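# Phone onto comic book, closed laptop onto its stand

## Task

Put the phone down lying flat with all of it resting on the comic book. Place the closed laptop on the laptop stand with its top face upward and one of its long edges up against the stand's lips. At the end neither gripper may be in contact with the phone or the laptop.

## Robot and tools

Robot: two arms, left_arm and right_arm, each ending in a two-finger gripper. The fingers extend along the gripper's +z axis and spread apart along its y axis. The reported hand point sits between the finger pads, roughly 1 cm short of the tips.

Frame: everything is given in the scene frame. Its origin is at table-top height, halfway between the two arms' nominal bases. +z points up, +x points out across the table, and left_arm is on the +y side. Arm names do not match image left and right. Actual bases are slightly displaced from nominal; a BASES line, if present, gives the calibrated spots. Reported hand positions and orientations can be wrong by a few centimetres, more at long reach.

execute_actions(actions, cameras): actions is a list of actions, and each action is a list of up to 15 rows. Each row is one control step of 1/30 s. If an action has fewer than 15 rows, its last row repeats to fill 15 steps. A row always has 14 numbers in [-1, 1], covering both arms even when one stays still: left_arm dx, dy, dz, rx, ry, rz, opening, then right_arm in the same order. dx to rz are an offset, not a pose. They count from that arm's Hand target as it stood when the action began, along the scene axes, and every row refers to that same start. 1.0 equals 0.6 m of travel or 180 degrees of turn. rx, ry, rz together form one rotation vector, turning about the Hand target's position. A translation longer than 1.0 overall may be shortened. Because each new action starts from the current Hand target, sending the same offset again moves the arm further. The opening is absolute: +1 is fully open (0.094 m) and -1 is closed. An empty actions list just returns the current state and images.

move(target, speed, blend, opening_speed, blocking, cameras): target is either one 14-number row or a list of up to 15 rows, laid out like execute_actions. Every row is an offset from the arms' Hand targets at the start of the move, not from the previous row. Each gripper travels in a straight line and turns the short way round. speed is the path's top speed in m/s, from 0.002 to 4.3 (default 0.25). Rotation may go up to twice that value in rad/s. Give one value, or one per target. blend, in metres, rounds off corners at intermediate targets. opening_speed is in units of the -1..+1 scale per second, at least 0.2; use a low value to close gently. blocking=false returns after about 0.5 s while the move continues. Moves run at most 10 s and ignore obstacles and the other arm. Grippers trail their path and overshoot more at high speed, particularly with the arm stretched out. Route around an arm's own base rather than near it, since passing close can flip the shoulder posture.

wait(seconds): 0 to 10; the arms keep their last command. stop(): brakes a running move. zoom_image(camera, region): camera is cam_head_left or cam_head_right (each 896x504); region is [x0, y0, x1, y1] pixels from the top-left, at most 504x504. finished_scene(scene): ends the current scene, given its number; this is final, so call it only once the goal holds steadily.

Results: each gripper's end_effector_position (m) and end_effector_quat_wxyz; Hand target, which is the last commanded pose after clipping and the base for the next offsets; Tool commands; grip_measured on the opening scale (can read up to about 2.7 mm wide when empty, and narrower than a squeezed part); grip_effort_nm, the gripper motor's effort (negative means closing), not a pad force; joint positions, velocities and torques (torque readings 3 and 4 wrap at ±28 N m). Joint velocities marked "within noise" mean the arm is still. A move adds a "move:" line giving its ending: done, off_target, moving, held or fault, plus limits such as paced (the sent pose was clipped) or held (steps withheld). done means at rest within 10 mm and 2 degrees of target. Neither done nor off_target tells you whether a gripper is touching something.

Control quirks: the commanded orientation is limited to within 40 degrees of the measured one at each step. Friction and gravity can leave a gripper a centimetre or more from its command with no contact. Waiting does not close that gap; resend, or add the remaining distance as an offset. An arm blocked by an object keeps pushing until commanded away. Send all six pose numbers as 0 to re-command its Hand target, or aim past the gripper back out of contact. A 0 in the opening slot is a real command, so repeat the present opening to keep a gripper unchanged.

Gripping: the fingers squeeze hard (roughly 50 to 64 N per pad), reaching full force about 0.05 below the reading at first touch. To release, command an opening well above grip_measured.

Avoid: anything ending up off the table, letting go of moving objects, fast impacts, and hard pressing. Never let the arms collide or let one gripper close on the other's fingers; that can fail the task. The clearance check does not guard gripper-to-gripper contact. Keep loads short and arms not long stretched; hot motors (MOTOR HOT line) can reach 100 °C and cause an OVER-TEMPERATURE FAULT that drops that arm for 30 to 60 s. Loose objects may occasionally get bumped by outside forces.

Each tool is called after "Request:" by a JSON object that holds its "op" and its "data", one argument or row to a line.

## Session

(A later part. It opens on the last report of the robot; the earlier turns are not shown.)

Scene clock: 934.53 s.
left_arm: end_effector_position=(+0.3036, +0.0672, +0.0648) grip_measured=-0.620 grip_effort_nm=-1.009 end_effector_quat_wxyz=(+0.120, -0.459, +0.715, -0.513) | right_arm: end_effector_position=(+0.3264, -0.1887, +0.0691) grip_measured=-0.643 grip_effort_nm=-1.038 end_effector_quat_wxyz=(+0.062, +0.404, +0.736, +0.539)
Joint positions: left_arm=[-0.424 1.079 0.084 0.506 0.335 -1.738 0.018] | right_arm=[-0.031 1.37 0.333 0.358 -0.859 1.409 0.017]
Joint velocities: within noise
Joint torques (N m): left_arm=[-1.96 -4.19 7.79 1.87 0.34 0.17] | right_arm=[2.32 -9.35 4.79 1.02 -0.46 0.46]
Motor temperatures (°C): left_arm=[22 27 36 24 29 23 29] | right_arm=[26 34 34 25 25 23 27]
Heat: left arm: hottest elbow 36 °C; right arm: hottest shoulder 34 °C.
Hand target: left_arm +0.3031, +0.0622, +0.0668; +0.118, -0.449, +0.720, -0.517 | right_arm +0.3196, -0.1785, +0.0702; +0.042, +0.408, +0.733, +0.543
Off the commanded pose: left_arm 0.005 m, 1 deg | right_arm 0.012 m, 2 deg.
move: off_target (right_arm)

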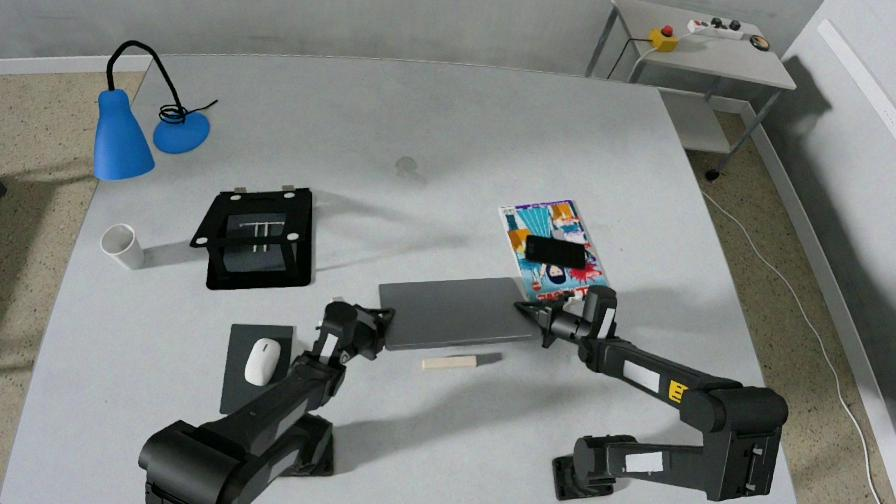

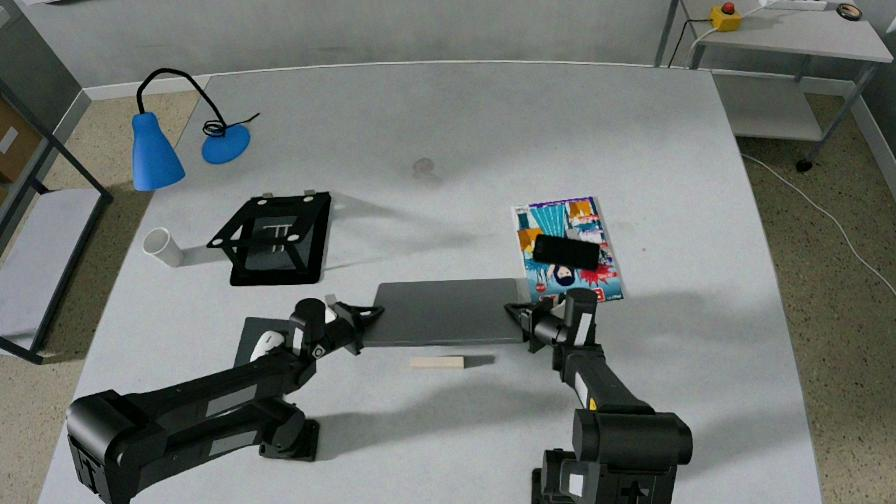

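Request:
{"op": "move", "data": {
  "target": [
    [0,0,0.22,0,0,0,-0.8, 0,0,0.22,0,0,0,-0.8]
  ],
  "speed": 0.08
}}

Request:
{"op": "zoom_image", "data": {
  "camera": "cam_head_right",
  "region": [320, 230, 600, 390]
}}

Scene clock: 941.63 s.
left_arm: end_effector_position=(+0.2650, +0.0727, +0.1221) grip_measured=-0.621 grip_effort_nm=-1.013 end_effector_quat_wxyz=(+0.054, -0.499, +0.728, -0.467) | right_arm: end_effector_position=(+0.2840, -0.1849, +0.1308) grip_measured=-0.655 grip_effort_nm=-1.038 end_effector_quat_wxyz=(+0.000, +0.456, +0.737, +0.499)
Joint positions: left_arm=[-0.444 0.542 0.217 -0.315 0.36 -1.8 0.018] | right_arm=[-0.011 0.977 0.394 -0.257 -0.83 1.436 0.016]
Joint velocities: within noise
Joint torques (N m): left_arm=[-1.08 -2.32 22.67 2.41 -1 0.68] | right_arm=[0.97 -9.29 15.97 1.07 -1.53 0.19]
Motor temperatures (°C): left_arm=[22 27 36 24 30 24 29] | right_arm=[26 34 35 25 26 23 27]
Heat: left arm: hottest elbow 36 °C; right arm: hottest elbow 35 °C.
Hand target: left_arm +0.3032, +0.0622, +0.1989; +0.118, -0.449, +0.720, -0.517 | right_arm +0.3195, -0.1785, +0.2022; +0.042, +0.408, +0.733, +0.542
Off the commanded pose: left_arm 0.086 m, 11 deg | right_arm 0.080 m, 9 deg.
move: off_target (left_arm, right_arm)

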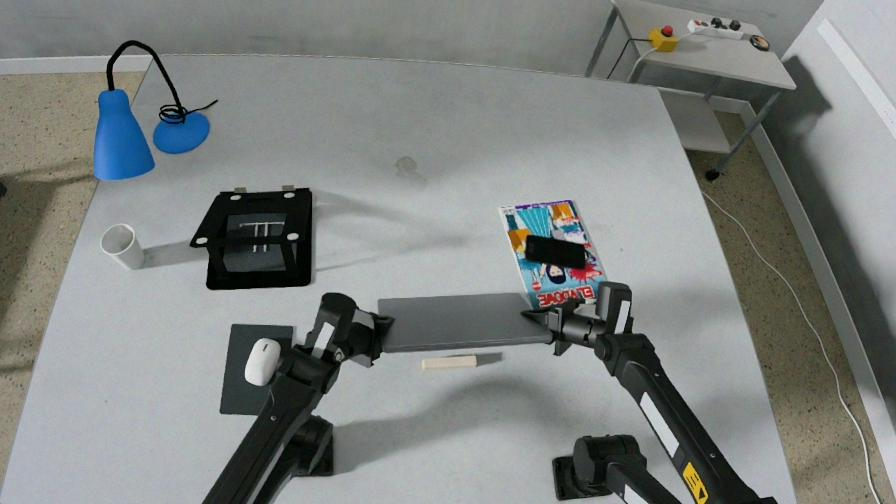

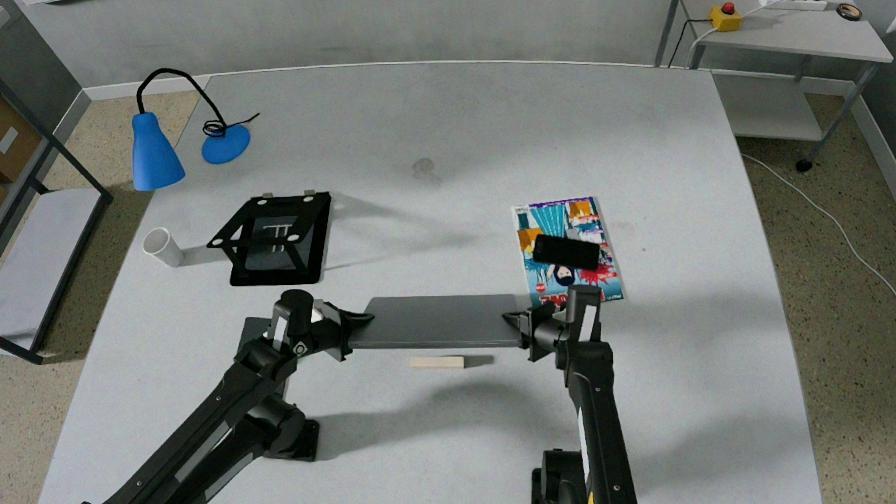

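Scaled by 1.800.

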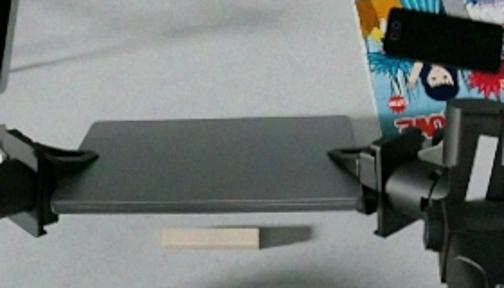

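Request:
{"op": "move", "data": {
  "target": [
    [0.03,0,0.17,0,-0.03,0,-0.8, 0.03,0,0.16,0,-0.03,0,-0.8]
  ],
  "speed": 0.08
}}

Request:
{"op": "zoom_image", "data": {
  "camera": "cam_head_right",
  "region": [320, 200, 600, 390]
}}

Scene clock: 950.17 s.
left_arm: end_effector_position=(+0.2894, +0.0720, +0.2120) grip_measured=-0.621 grip_effort_nm=-1.009 end_effector_quat_wxyz=(+0.089, -0.482, +0.724, -0.485) | right_arm: end_effector_position=(+0.3108, -0.1844, +0.2188) grip_measured=-0.656 grip_effort_nm=-1.038 end_effector_quat_wxyz=(+0.030, +0.430, +0.736, +0.522)
Joint positions: left_arm=[-0.42 0.519 0.424 -0.483 0.348 -1.756 0.018] | right_arm=[-0.014 0.897 0.573 -0.426 -0.844 1.434 0.016]
Joint velocities: within noise
Joint torques (N m): left_arm=[-0.85 -2.08 24.84 2.55 -0.26 0.75] | right_arm=[1.03 -8.53 17.77 1.29 -1.07 0.2]
Motor temperatures (°C): left_arm=[22 27 39 24 30 24 30] | right_arm=[26 34 38 25 27 23 28]
Heat: left arm: hottest elbow 39 °C; right arm: hottest elbow 38 °C.
Hand target: left_arm +0.3212, +0.0622, +0.3008; +0.151, -0.424, +0.713, -0.537 | right_arm +0.3375, -0.1785, +0.2982; +0.077, +0.382, +0.730, +0.561
Off the commanded pose: left_arm 0.095 m, 12 deg | right_arm 0.084 m, 9 deg.
move: off_target (left_arm, right_arm)

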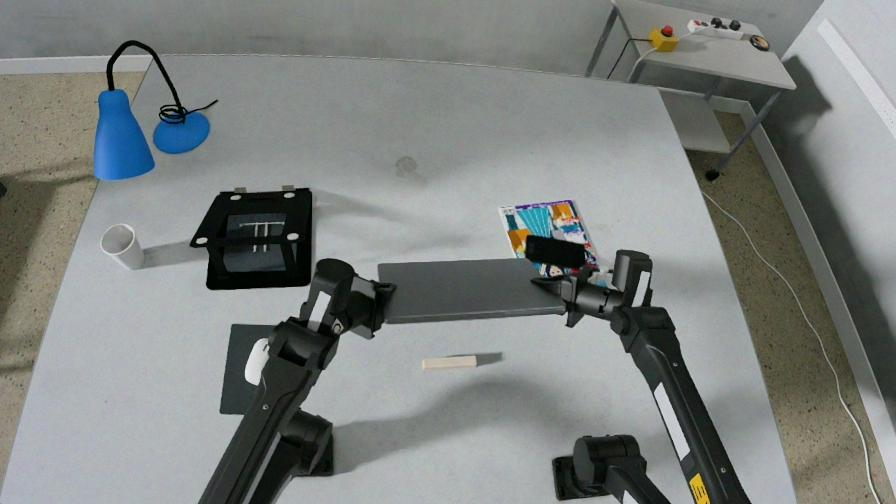

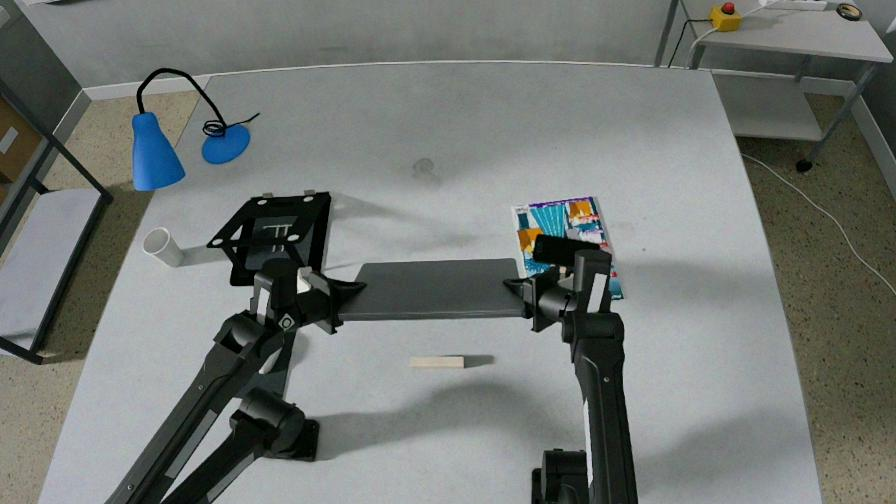

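Scaled by 1.800.

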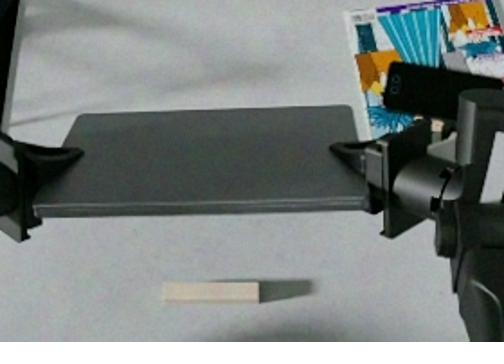

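Request:
{"op": "move", "data": {
  "target": [
    [0.02,0.36,0.04,0,-0.02,0,-0.8, 0.02,0.36,0.04,0,-0.02,0,-0.8]
  ],
  "speed": 0.1
}}

Request:
{"op": "zoom_image", "data": {
  "camera": "cam_head_left",
  "region": [200, 180, 560, 400]
}}

Request:
{"op": "zoom_image", "data": {
  "camera": "cam_head_right",
  "region": [200, 180, 560, 400]
}}

Scene clock: 959.63 s.
left_arm: end_effector_position=(+0.3121, +0.2677, +0.2491) grip_measured=-0.635 grip_effort_nm=-1.004 end_effector_quat_wxyz=(+0.110, -0.466, +0.696, -0.535) | right_arm: end_effector_position=(+0.3280, +0.0122, +0.2654) grip_measured=-0.657 grip_effort_nm=-1.043 end_effector_quat_wxyz=(+0.071, +0.402, +0.741, +0.533)
Joint positions: left_arm=[0.648 0.85 0.666 -1.132 1.141 -0.666 0.017] | right_arm=[0.632 1.077 0.741 -0.118 -0.275 1.803 0.016]
Joint velocities: within noise
Joint torques (N m): left_arm=[-1.85 -6.24 23.41 0.18 2.68 0.24] | right_arm=[1.79 -7.65 16.32 2.45 0.38 -0.2]
Motor temperatures (°C): left_arm=[22 27 42 24 30 24 30] | right_arm=[26 34 41 25 27 23 28]
Heat: left arm: hottest elbow 42 °C; right arm: hottest elbow 41 °C.
Hand target: left_arm +0.3332, +0.2782, +0.3249; +0.174, -0.407, +0.708, -0.550 | right_arm +0.3496, +0.0376, +0.3222; +0.100, +0.364, +0.728, +0.573
Off the commanded pose: left_arm 0.079 m, 10 deg | right_arm 0.066 m, 7 deg.
move: off_target (left_arm, right_arm)

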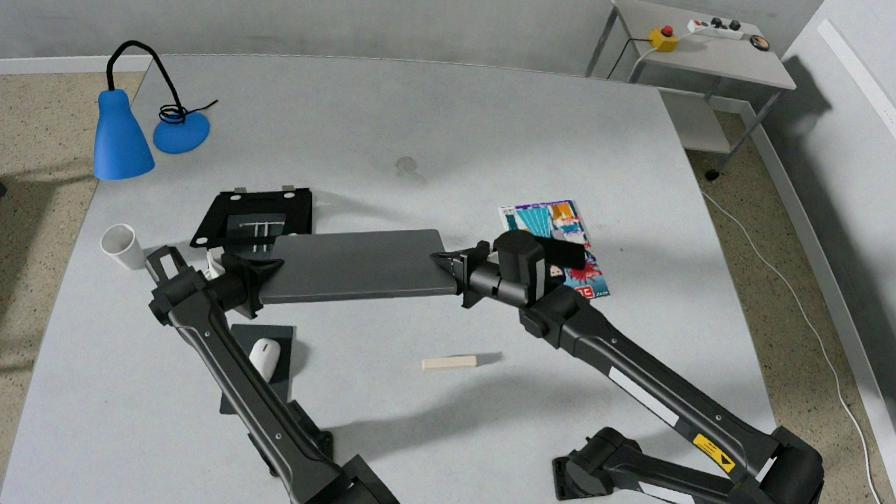

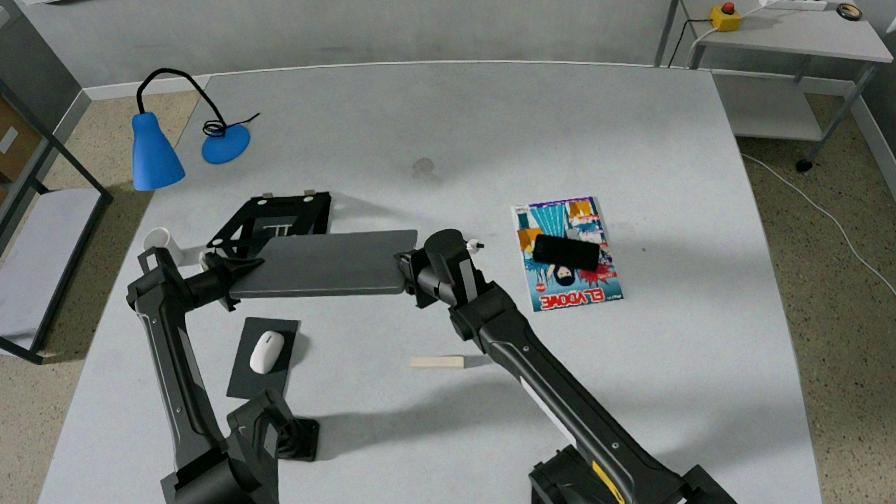

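Scaled by 1.400.

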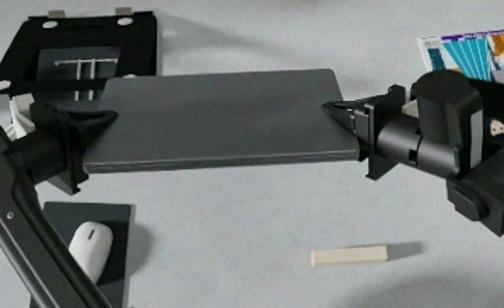

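Scaled by 1.400.

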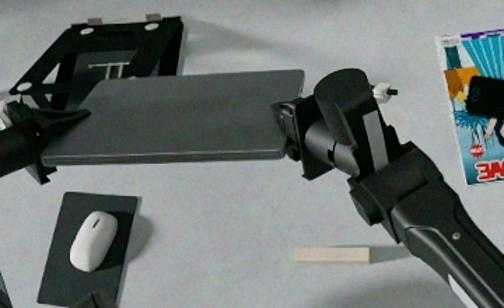

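Request:
{"op": "move", "data": {
  "target": [
    [0.17,0.2,0.01,0,0,0,-0.8, 0.17,0.2,0.0,0,0,0,-0.8]
  ],
  "speed": 0.1
}}

Request:
{"op": "zoom_image", "data": {
  "camera": "cam_head_left",
  "region": [120, 150, 480, 370]
}}

Request:
{"op": "zoom_image", "data": {
  "camera": "cam_head_right",
  "region": [120, 150, 480, 370]
}}

Scene clock: 969.03 s.
left_arm: end_effector_position=(+0.4134, +0.3853, +0.2563) grip_measured=-0.635 grip_effort_nm=-1.004 end_effector_quat_wxyz=(+0.107, -0.461, +0.696, -0.541) | right_arm: end_effector_position=(+0.4298, +0.1325, +0.2731) grip_measured=-0.657 grip_effort_nm=-1.043 end_effector_quat_wxyz=(+0.072, +0.395, +0.741, +0.539)
Joint positions: left_arm=[0.727 1.348 1.036 -1.198 1.167 -0.454 0.017] | right_arm=[0.704 1.493 1.122 -0.061 -0.216 1.829 0.016]
Joint velocities: within noise
Joint torques (N m): left_arm=[-1.79 -15.56 21.34 -0.54 2.63 0.28] | right_arm=[1.2 -14.92 16.24 2.1 0.52 -0.23]
Motor temperatures (°C): left_arm=[22 27 44 24 35 24 30] | right_arm=[26 34 43 25 26 23 28]
Heat: left arm: hottest elbow 44 °C; right arm: hottest elbow 43 °C.
Hand target: left_arm +0.4352, +0.3982, +0.3308; +0.174, -0.407, +0.708, -0.550 | right_arm +0.4515, +0.1576, +0.3224; +0.100, +0.364, +0.728, +0.573
Off the commanded pose: left_arm 0.079 m, 10 deg | right_arm 0.059 m, 6 deg.
move: off_target (left_arm, right_arm)

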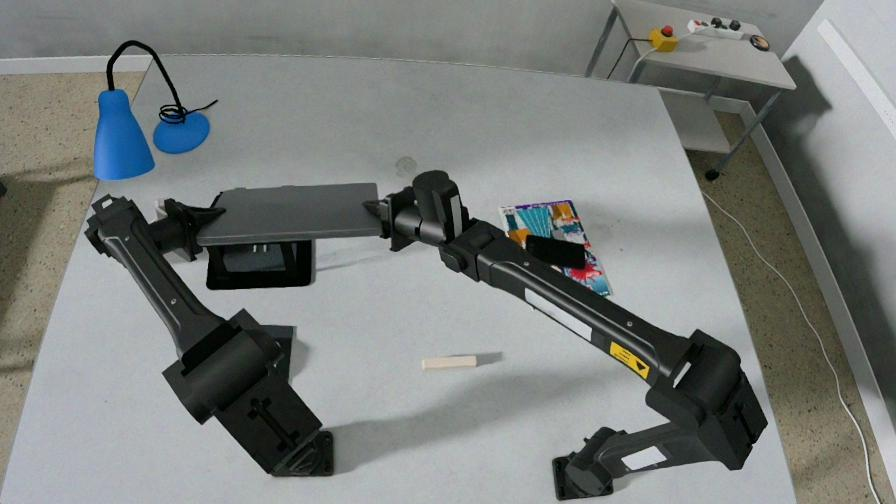

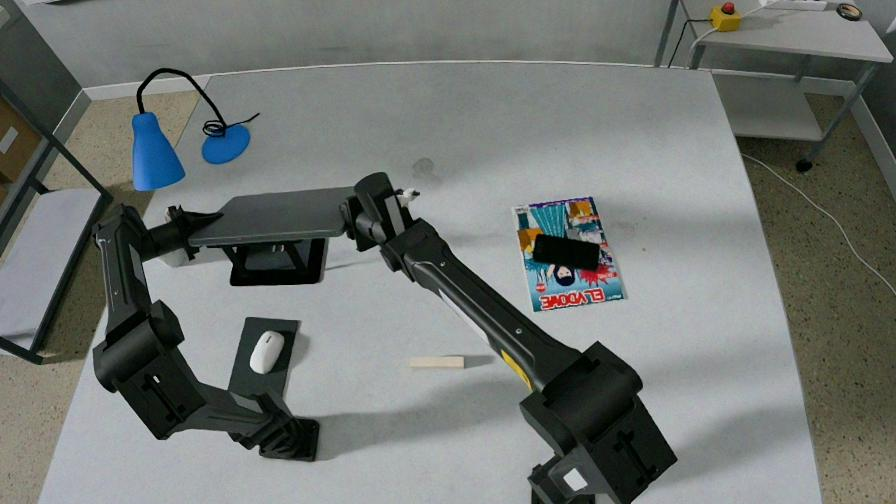

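Scaled by 1.400.

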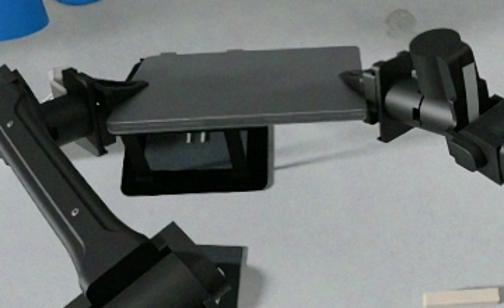

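Scaled by 1.400.

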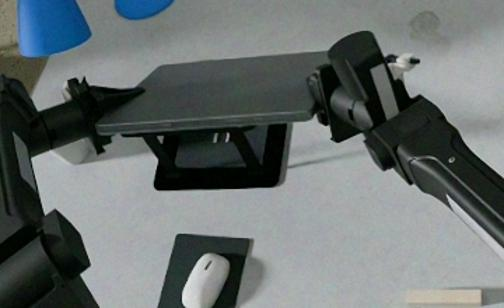

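Request:
{"op": "move", "data": {
  "target": [
    [0.13,0.2,0.0,0,0,0,-0.8, 0.13,0.2,-0.008,0,0,0,-0.8]
  ],
  "speed": 0.1
}}

Request:
{"op": "zoom_image", "data": {
  "camera": "cam_head_left",
  "region": [100, 100, 420, 300]
}}

Request:
{"op": "zoom_image", "data": {
  "camera": "cam_head_right",
  "region": [100, 100, 420, 300]
}}

Scene clock: 976.23 s.
left_arm: end_effector_position=(+0.4965, +0.5065, +0.2491) grip_measured=-0.635 grip_effort_nm=-1.009 end_effector_quat_wxyz=(+0.107, -0.455, +0.693, -0.548) | right_arm: end_effector_position=(+0.5129, +0.2545, +0.2696) grip_measured=-0.657 grip_effort_nm=-1.038 end_effector_quat_wxyz=(+0.076, +0.391, +0.739, +0.543)
Joint positions: left_arm=[0.789 1.755 1.482 -1.405 1.183 -0.272 0.017] | right_arm=[0.766 1.851 1.566 -0.131 -0.16 1.848 0.016]
Joint velocities: within noise
Joint torques (N m): left_arm=[-1.26 -23.18 20.42 -1.13 2.36 0.31] | right_arm=[1.03 -21.83 16.61 1.48 0.52 -0.22]
Motor temperatures (°C): left_arm=[22 27 45 24 38 24 30] | right_arm=[26 35 46 25 26 24 28]
Heat: left arm: hottest elbow 45 °C; right arm: hottest elbow 46 °C.
Hand target: left_arm +0.5132, +0.5181, +0.3309; +0.174, -0.407, +0.708, -0.550 | right_arm +0.5296, +0.2775, +0.3174; +0.100, +0.364, +0.728, +0.573
Off the commanded pose: left_arm 0.084 m, 10 deg | right_arm 0.056 m, 6 deg.
move: off_target (left_arm, right_arm)

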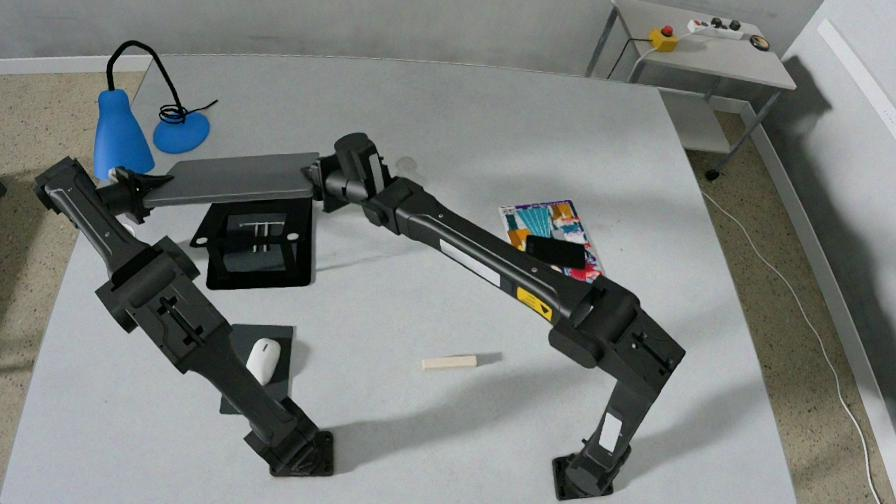

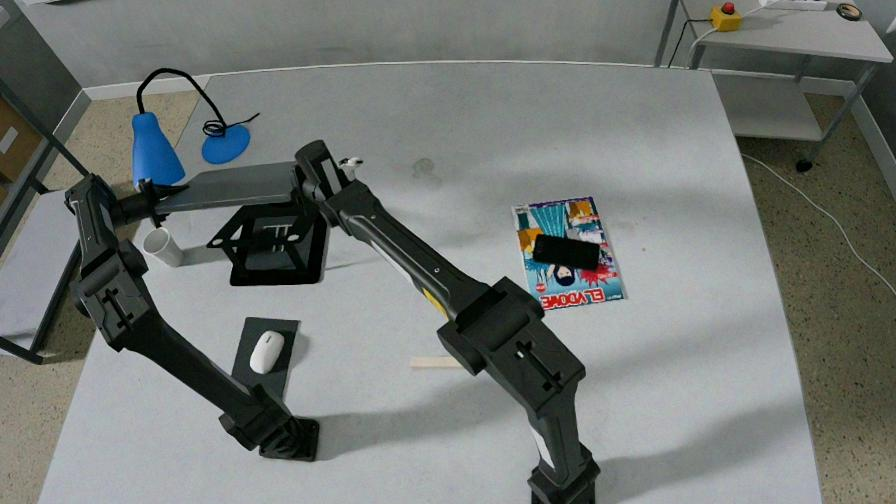

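Scaled by 1.575.

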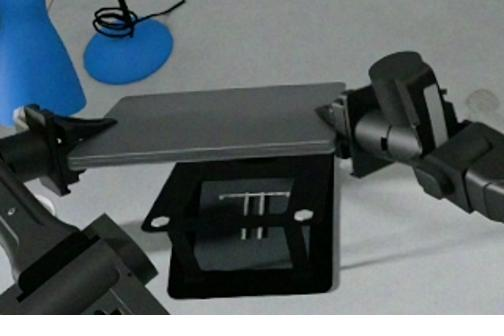

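Scaled by 1.575.

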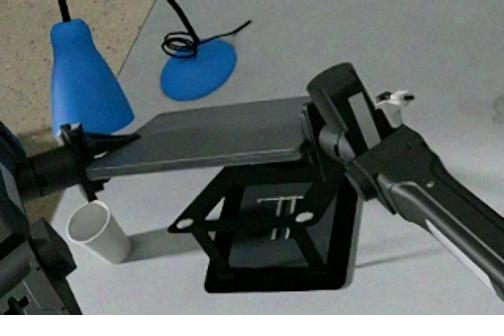

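Request:
{"op": "move", "data": {
  "target": [
    [0.01,0.0,-0.14,0,0,0,-0.8, 0.01,0.0,-0.15,0,0,0,-0.8]
  ],
  "speed": 0.08
}}

Request:
{"op": "zoom_image", "data": {
  "camera": "cam_head_left",
  "region": [100, 100, 420, 300]
}}

Request:
{"op": "zoom_image", "data": {
  "camera": "cam_head_right",
  "region": [100, 100, 420, 300]
}}

Scene clock: 985.10 s.
left_arm: end_effector_position=(+0.5105, +0.5213, +0.2209) grip_measured=-0.635 grip_effort_nm=-1.009 end_effector_quat_wxyz=(+0.140, -0.437, +0.702, -0.545) | right_arm: end_effector_position=(+0.5272, +0.2716, +0.2339) grip_measured=-0.657 grip_effort_nm=-1.038 end_effector_quat_wxyz=(+0.083, +0.373, +0.729, +0.567)
Joint positions: left_arm=[0.79 1.8 1.464 -1.261 1.194 -0.278 0.017] | right_arm=[0.766 1.936 1.557 0.024 -0.17 1.836 0.016]
Joint velocities: within noise
Joint torques (N m): left_arm=[-2.78 -21.89 11.04 1.28 1.9 0.22] | right_arm=[0.62 -21.66 10.09 2.59 0.6 -0.18]
Motor temperatures (°C): left_arm=[22 28 48 24 39 24 30] | right_arm=[26 35 47 25 26 24 28]
Heat: left arm: hottest elbow 48 °C; right arm: hottest elbow 47 °C.
Hand target: left_arm +0.5192, +0.5183, +0.2470; +0.174, -0.407, +0.708, -0.550 | right_arm +0.5355, +0.2776, +0.2273; +0.100, +0.364, +0.728, +0.573
Off the commanded pose: left_arm 0.028 m, 5 deg | right_arm 0.012 m, 2 deg.
move: off_target (left_arm, right_arm)

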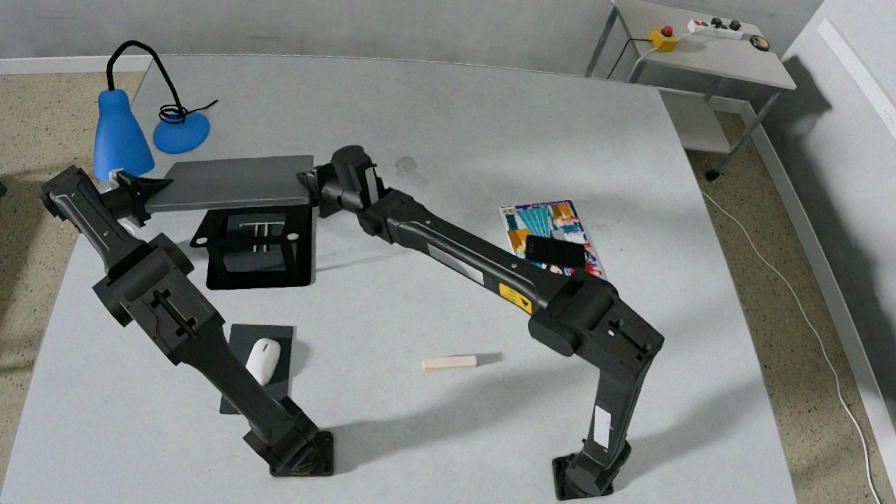

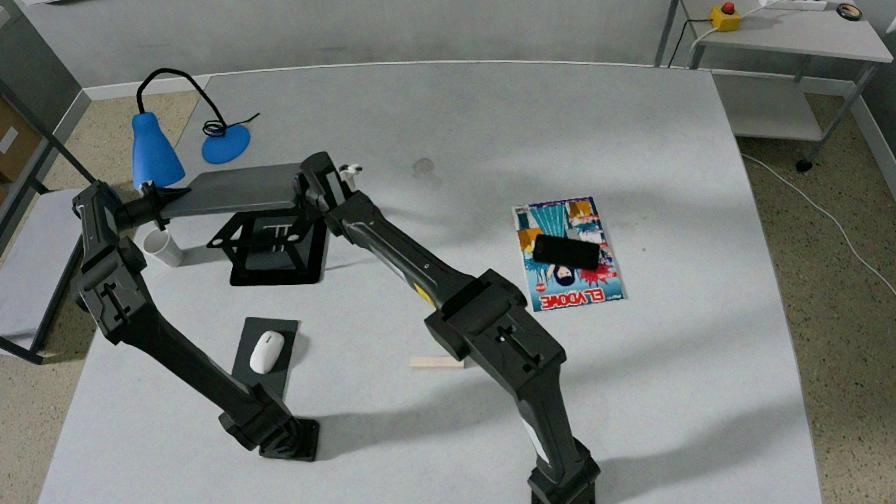

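Scaled by 1.575.

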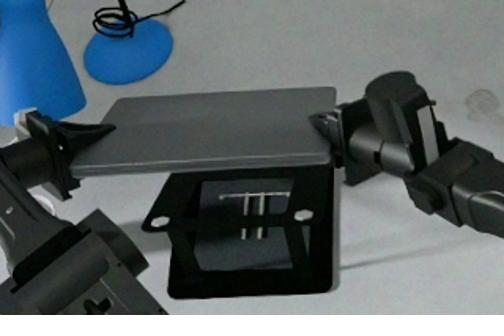

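Scaled by 1.575.

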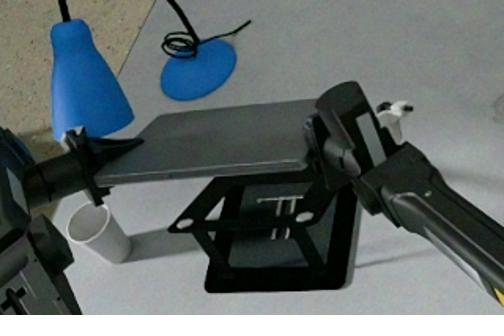

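Request:
{"op": "move", "data": {
  "target": [
    [0.0,0.0,-0.11,0,0,0,-0.8, 0.0,-0.012,-0.1,0,0,0,-0.8]
  ],
  "speed": 0.08
}}

Request:
{"op": "zoom_image", "data": {
  "camera": "cam_head_left",
  "region": [100, 130, 380, 300]
}}

Request:
{"op": "zoom_image", "data": {
  "camera": "cam_head_right",
  "region": [100, 130, 380, 300]
}}

Scene clock: 995.03 s.
left_arm: end_effector_position=(+0.5064, +0.5224, +0.1989) grip_measured=-0.635 grip_effort_nm=-1.013 end_effector_quat_wxyz=(+0.184, -0.410, +0.716, -0.535) | right_arm: end_effector_position=(+0.5264, +0.2727, +0.1969) grip_measured=-0.655 grip_effort_nm=-1.038 end_effector_quat_wxyz=(+0.091, +0.355, +0.720, +0.590)
Joint positions: left_arm=[0.798 1.786 1.379 -1.103 1.202 -0.254 0.017] | right_arm=[0.766 1.982 1.485 0.2 -0.181 1.821 0.016]
Joint velocities: within noise
Joint torques (N m): left_arm=[-3.14 -14.62 9.73 1.59 1.58 -0.08] | right_arm=[0.03 -21.01 8.92 1.51 0.72 -0.06]
Motor temperatures (°C): left_arm=[22 28 47 24 38 24 30] | right_arm=[26 36 48 25 26 24 28]
Heat: left arm: hottest elbow 47 °C; right arm: hottest elbow 48 °C.
Hand target: left_arm +0.5191, +0.5182, +0.1809; +0.174, -0.407, +0.708, -0.550 | right_arm +0.5357, +0.2703, +0.1677; +0.100, +0.364, +0.727, +0.573
Off the commanded pose: left_arm 0.022 m, 2 deg | right_arm 0.031 m, 3 deg.
move: off_target (left_arm, right_arm)

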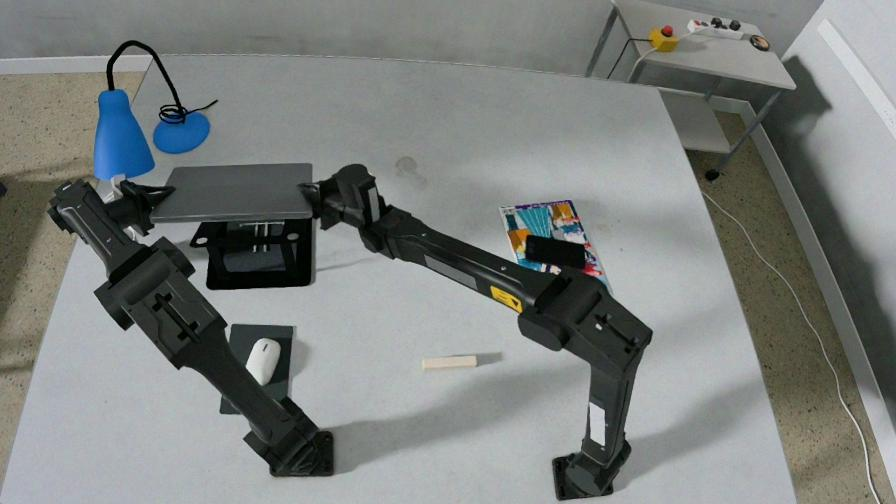

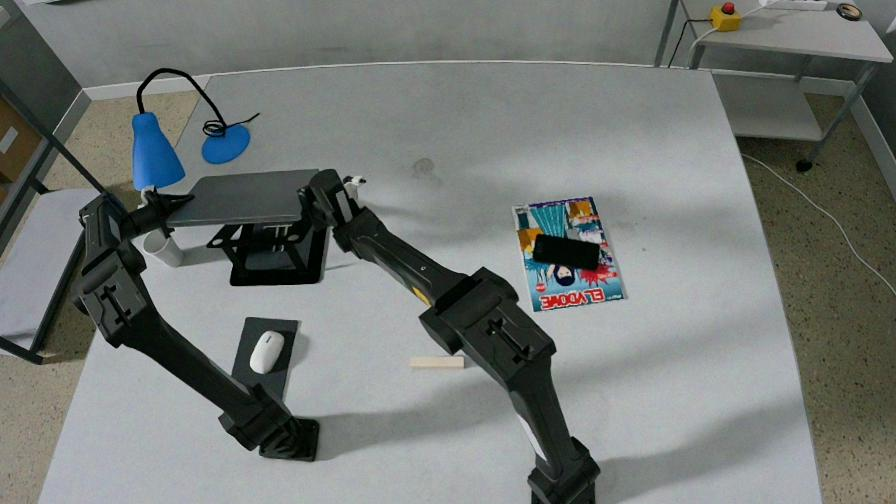

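Scaled by 1.800.

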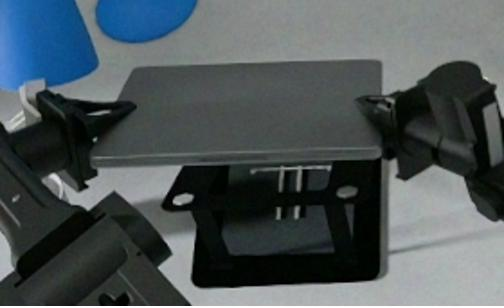

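Scaled by 1.800.

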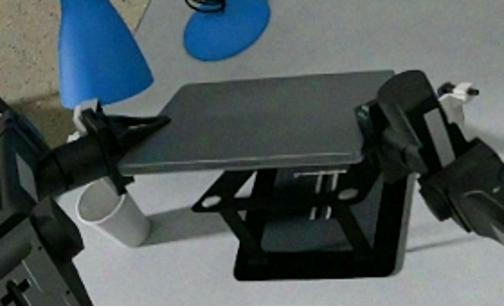

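Request:
{"op": "move", "data": {
  "target": [
    [0.045,0.015,-0.05,0,0.04,0,-0.8, 0.045,0.02,-0.03,0,0.04,0,-0.8]
  ],
  "speed": 0.08
}}

Request:
{"op": "zoom_image", "data": {
  "camera": "cam_head_left",
  "region": [100, 130, 380, 300]
}}

Request:
{"op": "zoom_image", "data": {
  "camera": "cam_head_right",
  "region": [100, 130, 380, 300]
}}

Scene clock: 1005.33 s.
left_arm: end_effector_position=(+0.5052, +0.5241, +0.1910) grip_measured=-0.628 grip_effort_nm=-1.013 end_effector_quat_wxyz=(+0.173, -0.423, +0.731, -0.507) | right_arm: end_effector_position=(+0.5348, +0.2743, +0.1799) grip_measured=-0.647 grip_effort_nm=-1.038 end_effector_quat_wxyz=(+0.052, +0.365, +0.733, +0.572)
Joint positions: left_arm=[0.793 1.781 1.381 -1.103 1.13 -0.27 0.017] | right_arm=[0.746 2.019 1.534 0.127 -0.251 1.85 0.017]
Joint velocities: within noise
Joint torques (N m): left_arm=[-5.07 -8.12 16.23 1.25 0.8 -0.67] | right_arm=[-0.21 -18.43 14.05 -0.21 1.32 0.37]
Motor temperatures (°C): left_arm=[22 28 45 24 37 24 30] | right_arm=[26 37 48 25 26 23 29]
Heat: left arm: hottest elbow 45 °C; right arm: hottest elbow 48 °C.
Hand target: left_arm +0.5462, +0.5272, +0.1508; +0.129, -0.440, +0.718, -0.524 | right_arm +0.5625, +0.2825, +0.1495; +0.054, +0.399, +0.732, +0.549
Off the commanded pose: left_arm 0.057 m, 6 deg | right_arm 0.042 m, 5 deg.
move: off_target (left_arm, right_arm)

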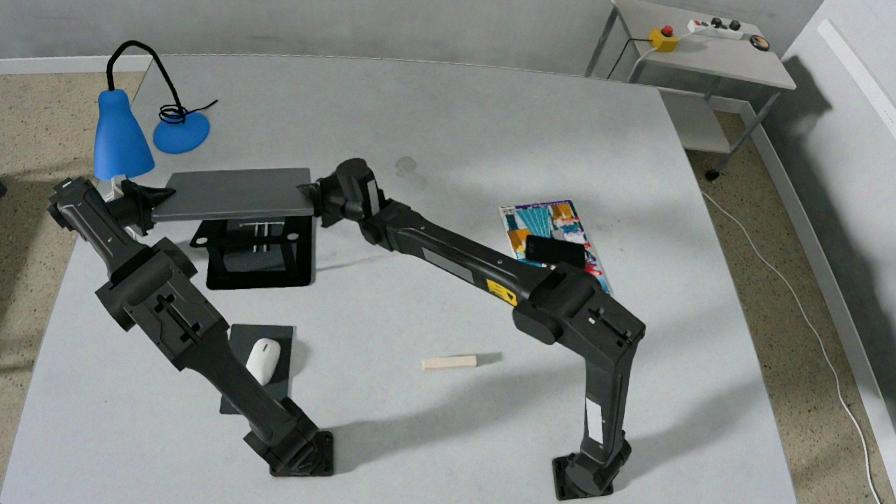

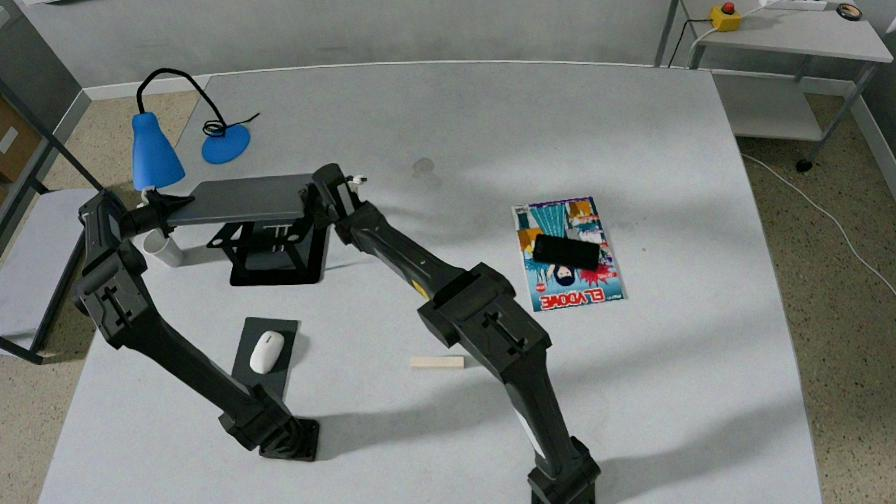

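Scaled by 1.800.

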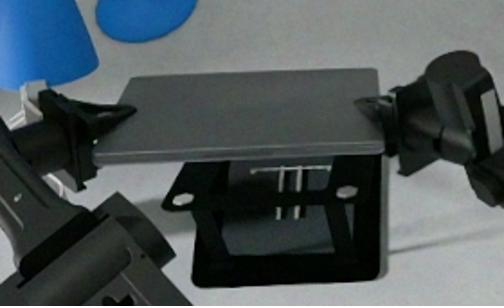

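Scaled by 1.800.

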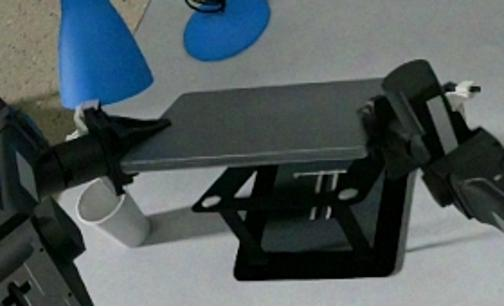

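Request:
{"op": "move", "data": {
  "target": [
    [0.0,0.0,-0.06,0,0.0,0,-0.8, 0.0,0.0,-0.05,0,0.0,0,-0.8]
  ],
  "speed": 0.08
}}

Request:
{"op": "zoom_image", "data": {
  "camera": "cam_head_left",
  "region": [100, 130, 380, 300]
}}

Request:
{"op": "zoom_image", "data": {
  "camera": "cam_head_right",
  "region": [100, 130, 380, 300]
}}

Scene clock: 1013.30 s.
left_arm: end_effector_position=(+0.5054, +0.5251, +0.1898) grip_measured=-0.627 grip_effort_nm=-1.009 end_effector_quat_wxyz=(+0.178, -0.418, +0.736, -0.502) | right_arm: end_effector_position=(+0.5379, +0.2767, +0.1717) grip_measured=-0.647 grip_effort_nm=-1.038 end_effector_quat_wxyz=(+0.049, +0.358, +0.729, +0.581)
Joint positions: left_arm=[0.793 1.781 1.381 -1.097 1.123 -0.257 0.018] | right_arm=[0.742 2.041 1.534 0.168 -0.268 1.85 0.017]
Joint velocities: within noise
Joint torques (N m): left_arm=[-4.66 -5.48 11.54 3.14 1.01 -0.57] | right_arm=[0.03 -17.73 12.03 0.49 1.86 0.34]
Motor temperatures (°C): left_arm=[23 28 45 24 35 24 30] | right_arm=[26 36 48 25 27 23 29]
Heat: left arm: hottest elbow 45 °C; right arm: hottest elbow 48 °C.
Hand target: left_arm +0.5462, +0.5272, +0.1147; +0.129, -0.440, +0.718, -0.524 | right_arm +0.5626, +0.2823, +0.1194; +0.054, +0.399, +0.732, +0.549
Off the commanded pose: left_arm 0.085 m, 7 deg | right_arm 0.058 m, 6 deg.
move: off_target (left_arm, right_arm)

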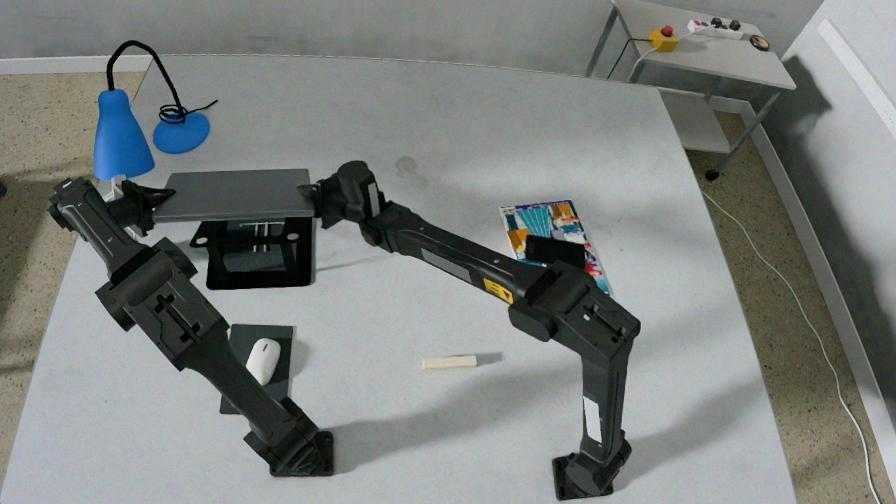

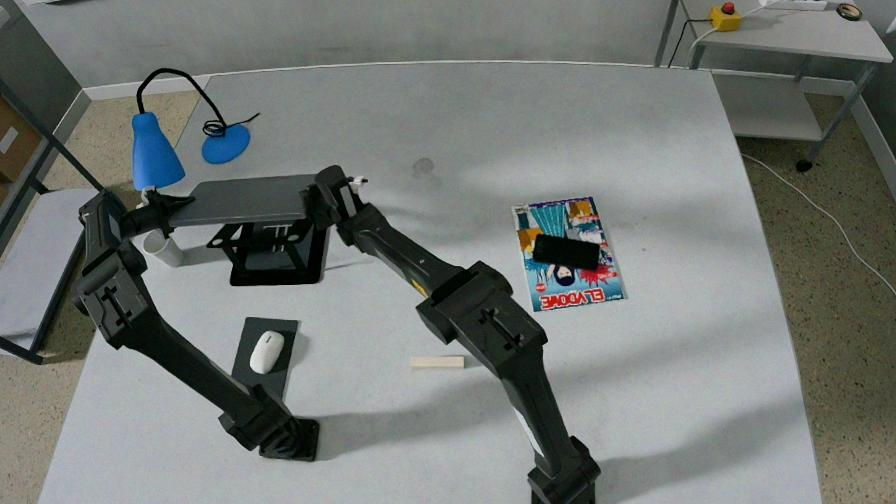

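Scaled by 1.800.

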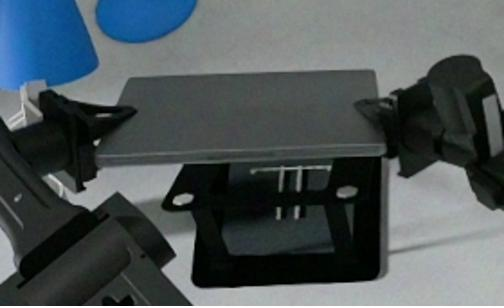

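Scaled by 1.800.

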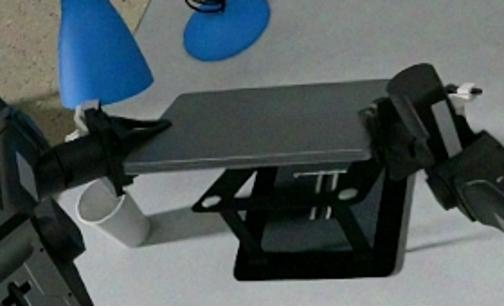

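Request:
{"op": "zoom_image", "data": {
  "camera": "cam_head_left",
  "region": [40, 90, 200, 260]
}}

Request:
{"op": "zoom_image", "data": {
  "camera": "cam_head_right",
  "region": [70, 100, 230, 280]
}}

Scaled by 2.965.

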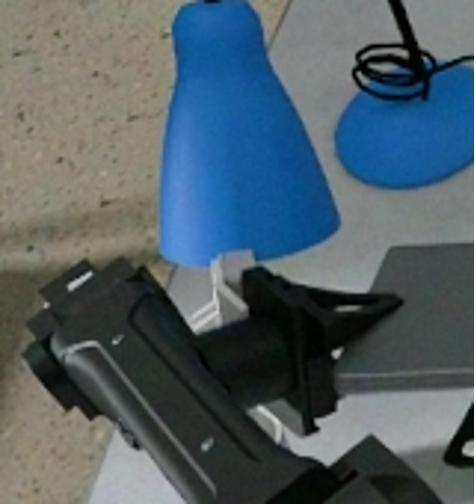

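Scaled by 2.800.

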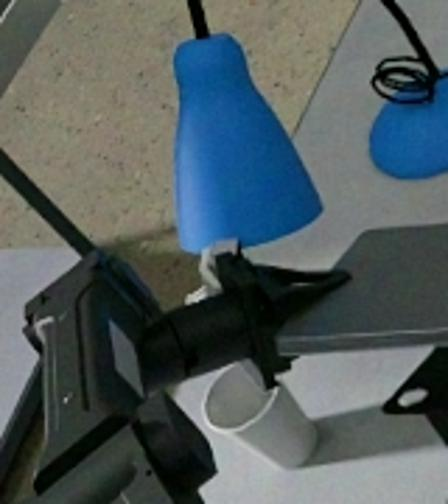

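Request:
{"op": "move", "data": {
  "target": [
    [-0.11,0.0,0.33,0,0.0,0,-0.8, -0.11,0.0,0.32,0,0.0,0,-0.8]
  ],
  "speed": 0.12
}}

Request:
{"op": "zoom_image", "data": {
  "camera": "cam_head_left",
  "region": [40, 90, 380, 300]
}}

Scene clock: 1048.20 s.
left_arm: end_effector_position=(+0.4679, +0.5161, +0.2208) grip_measured=-0.635 grip_effort_nm=-1.009 end_effector_quat_wxyz=(+0.055, -0.482, +0.698, -0.527) | right_arm: end_effector_position=(+0.4857, +0.2639, +0.2401) grip_measured=-0.655 grip_effort_nm=-1.038 end_effector_quat_wxyz=(+0.032, +0.426, +0.750, +0.506)
Joint positions: left_arm=[0.832 1.801 1.49 -1.563 1.094 -0.162 0.017] | right_arm=[0.798 1.855 1.55 -0.21 -0.164 1.932 0.016]
Joint velocities: within noise
Joint torques (N m): left_arm=[-0.85 -25.76 19.45 -1.84 1.97 0.29] | right_arm=[1.08 -25.23 15.76 1.16 0.6 -0.1]
Motor temperatures (°C): left_arm=[23 28 43 24 34 24 30] | right_arm=[26 37 48 25 31 23 29]
Heat: left arm: hottest elbow 43 °C; right arm: hottest elbow 48 °C.
Hand target: left_arm +0.4802, +0.5271, +0.3130; +0.129, -0.440, +0.718, -0.524 | right_arm +0.4965, +0.2824, +0.3116; +0.054, +0.399, +0.732, +0.549
Off the commanded pose: left_arm 0.093 m, 10 deg | right_arm 0.074 m, 7 deg.
move: off_target (left_arm, right_arm)

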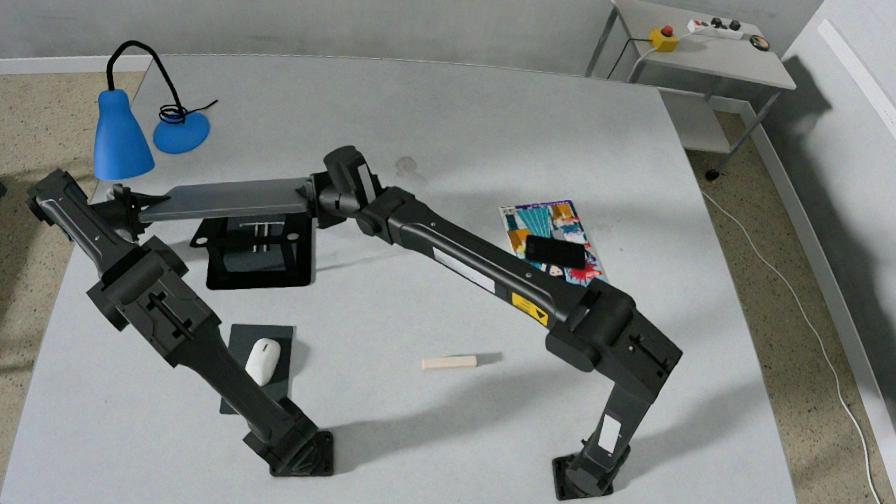

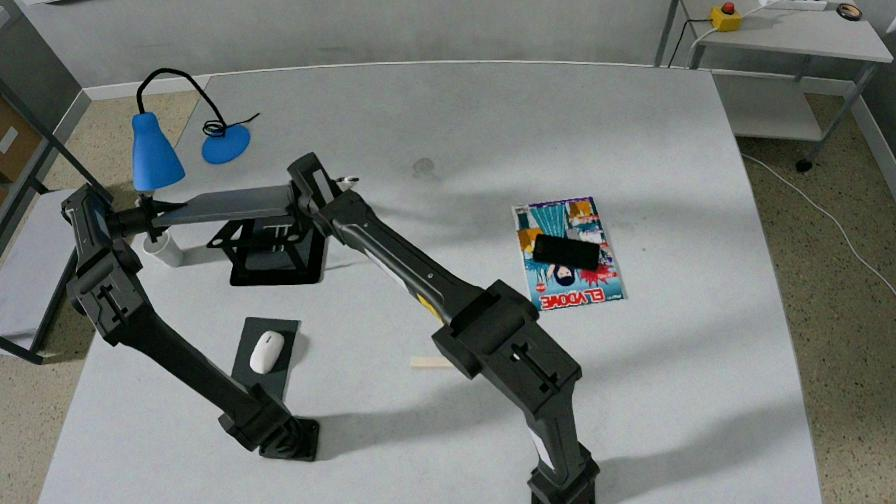

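Scaled by 1.482.

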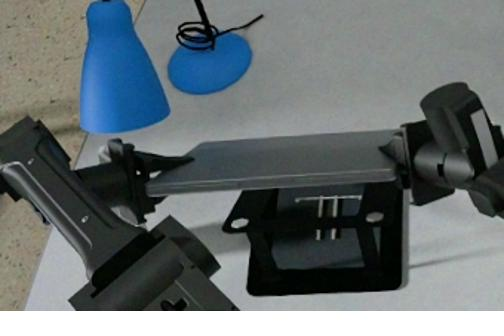

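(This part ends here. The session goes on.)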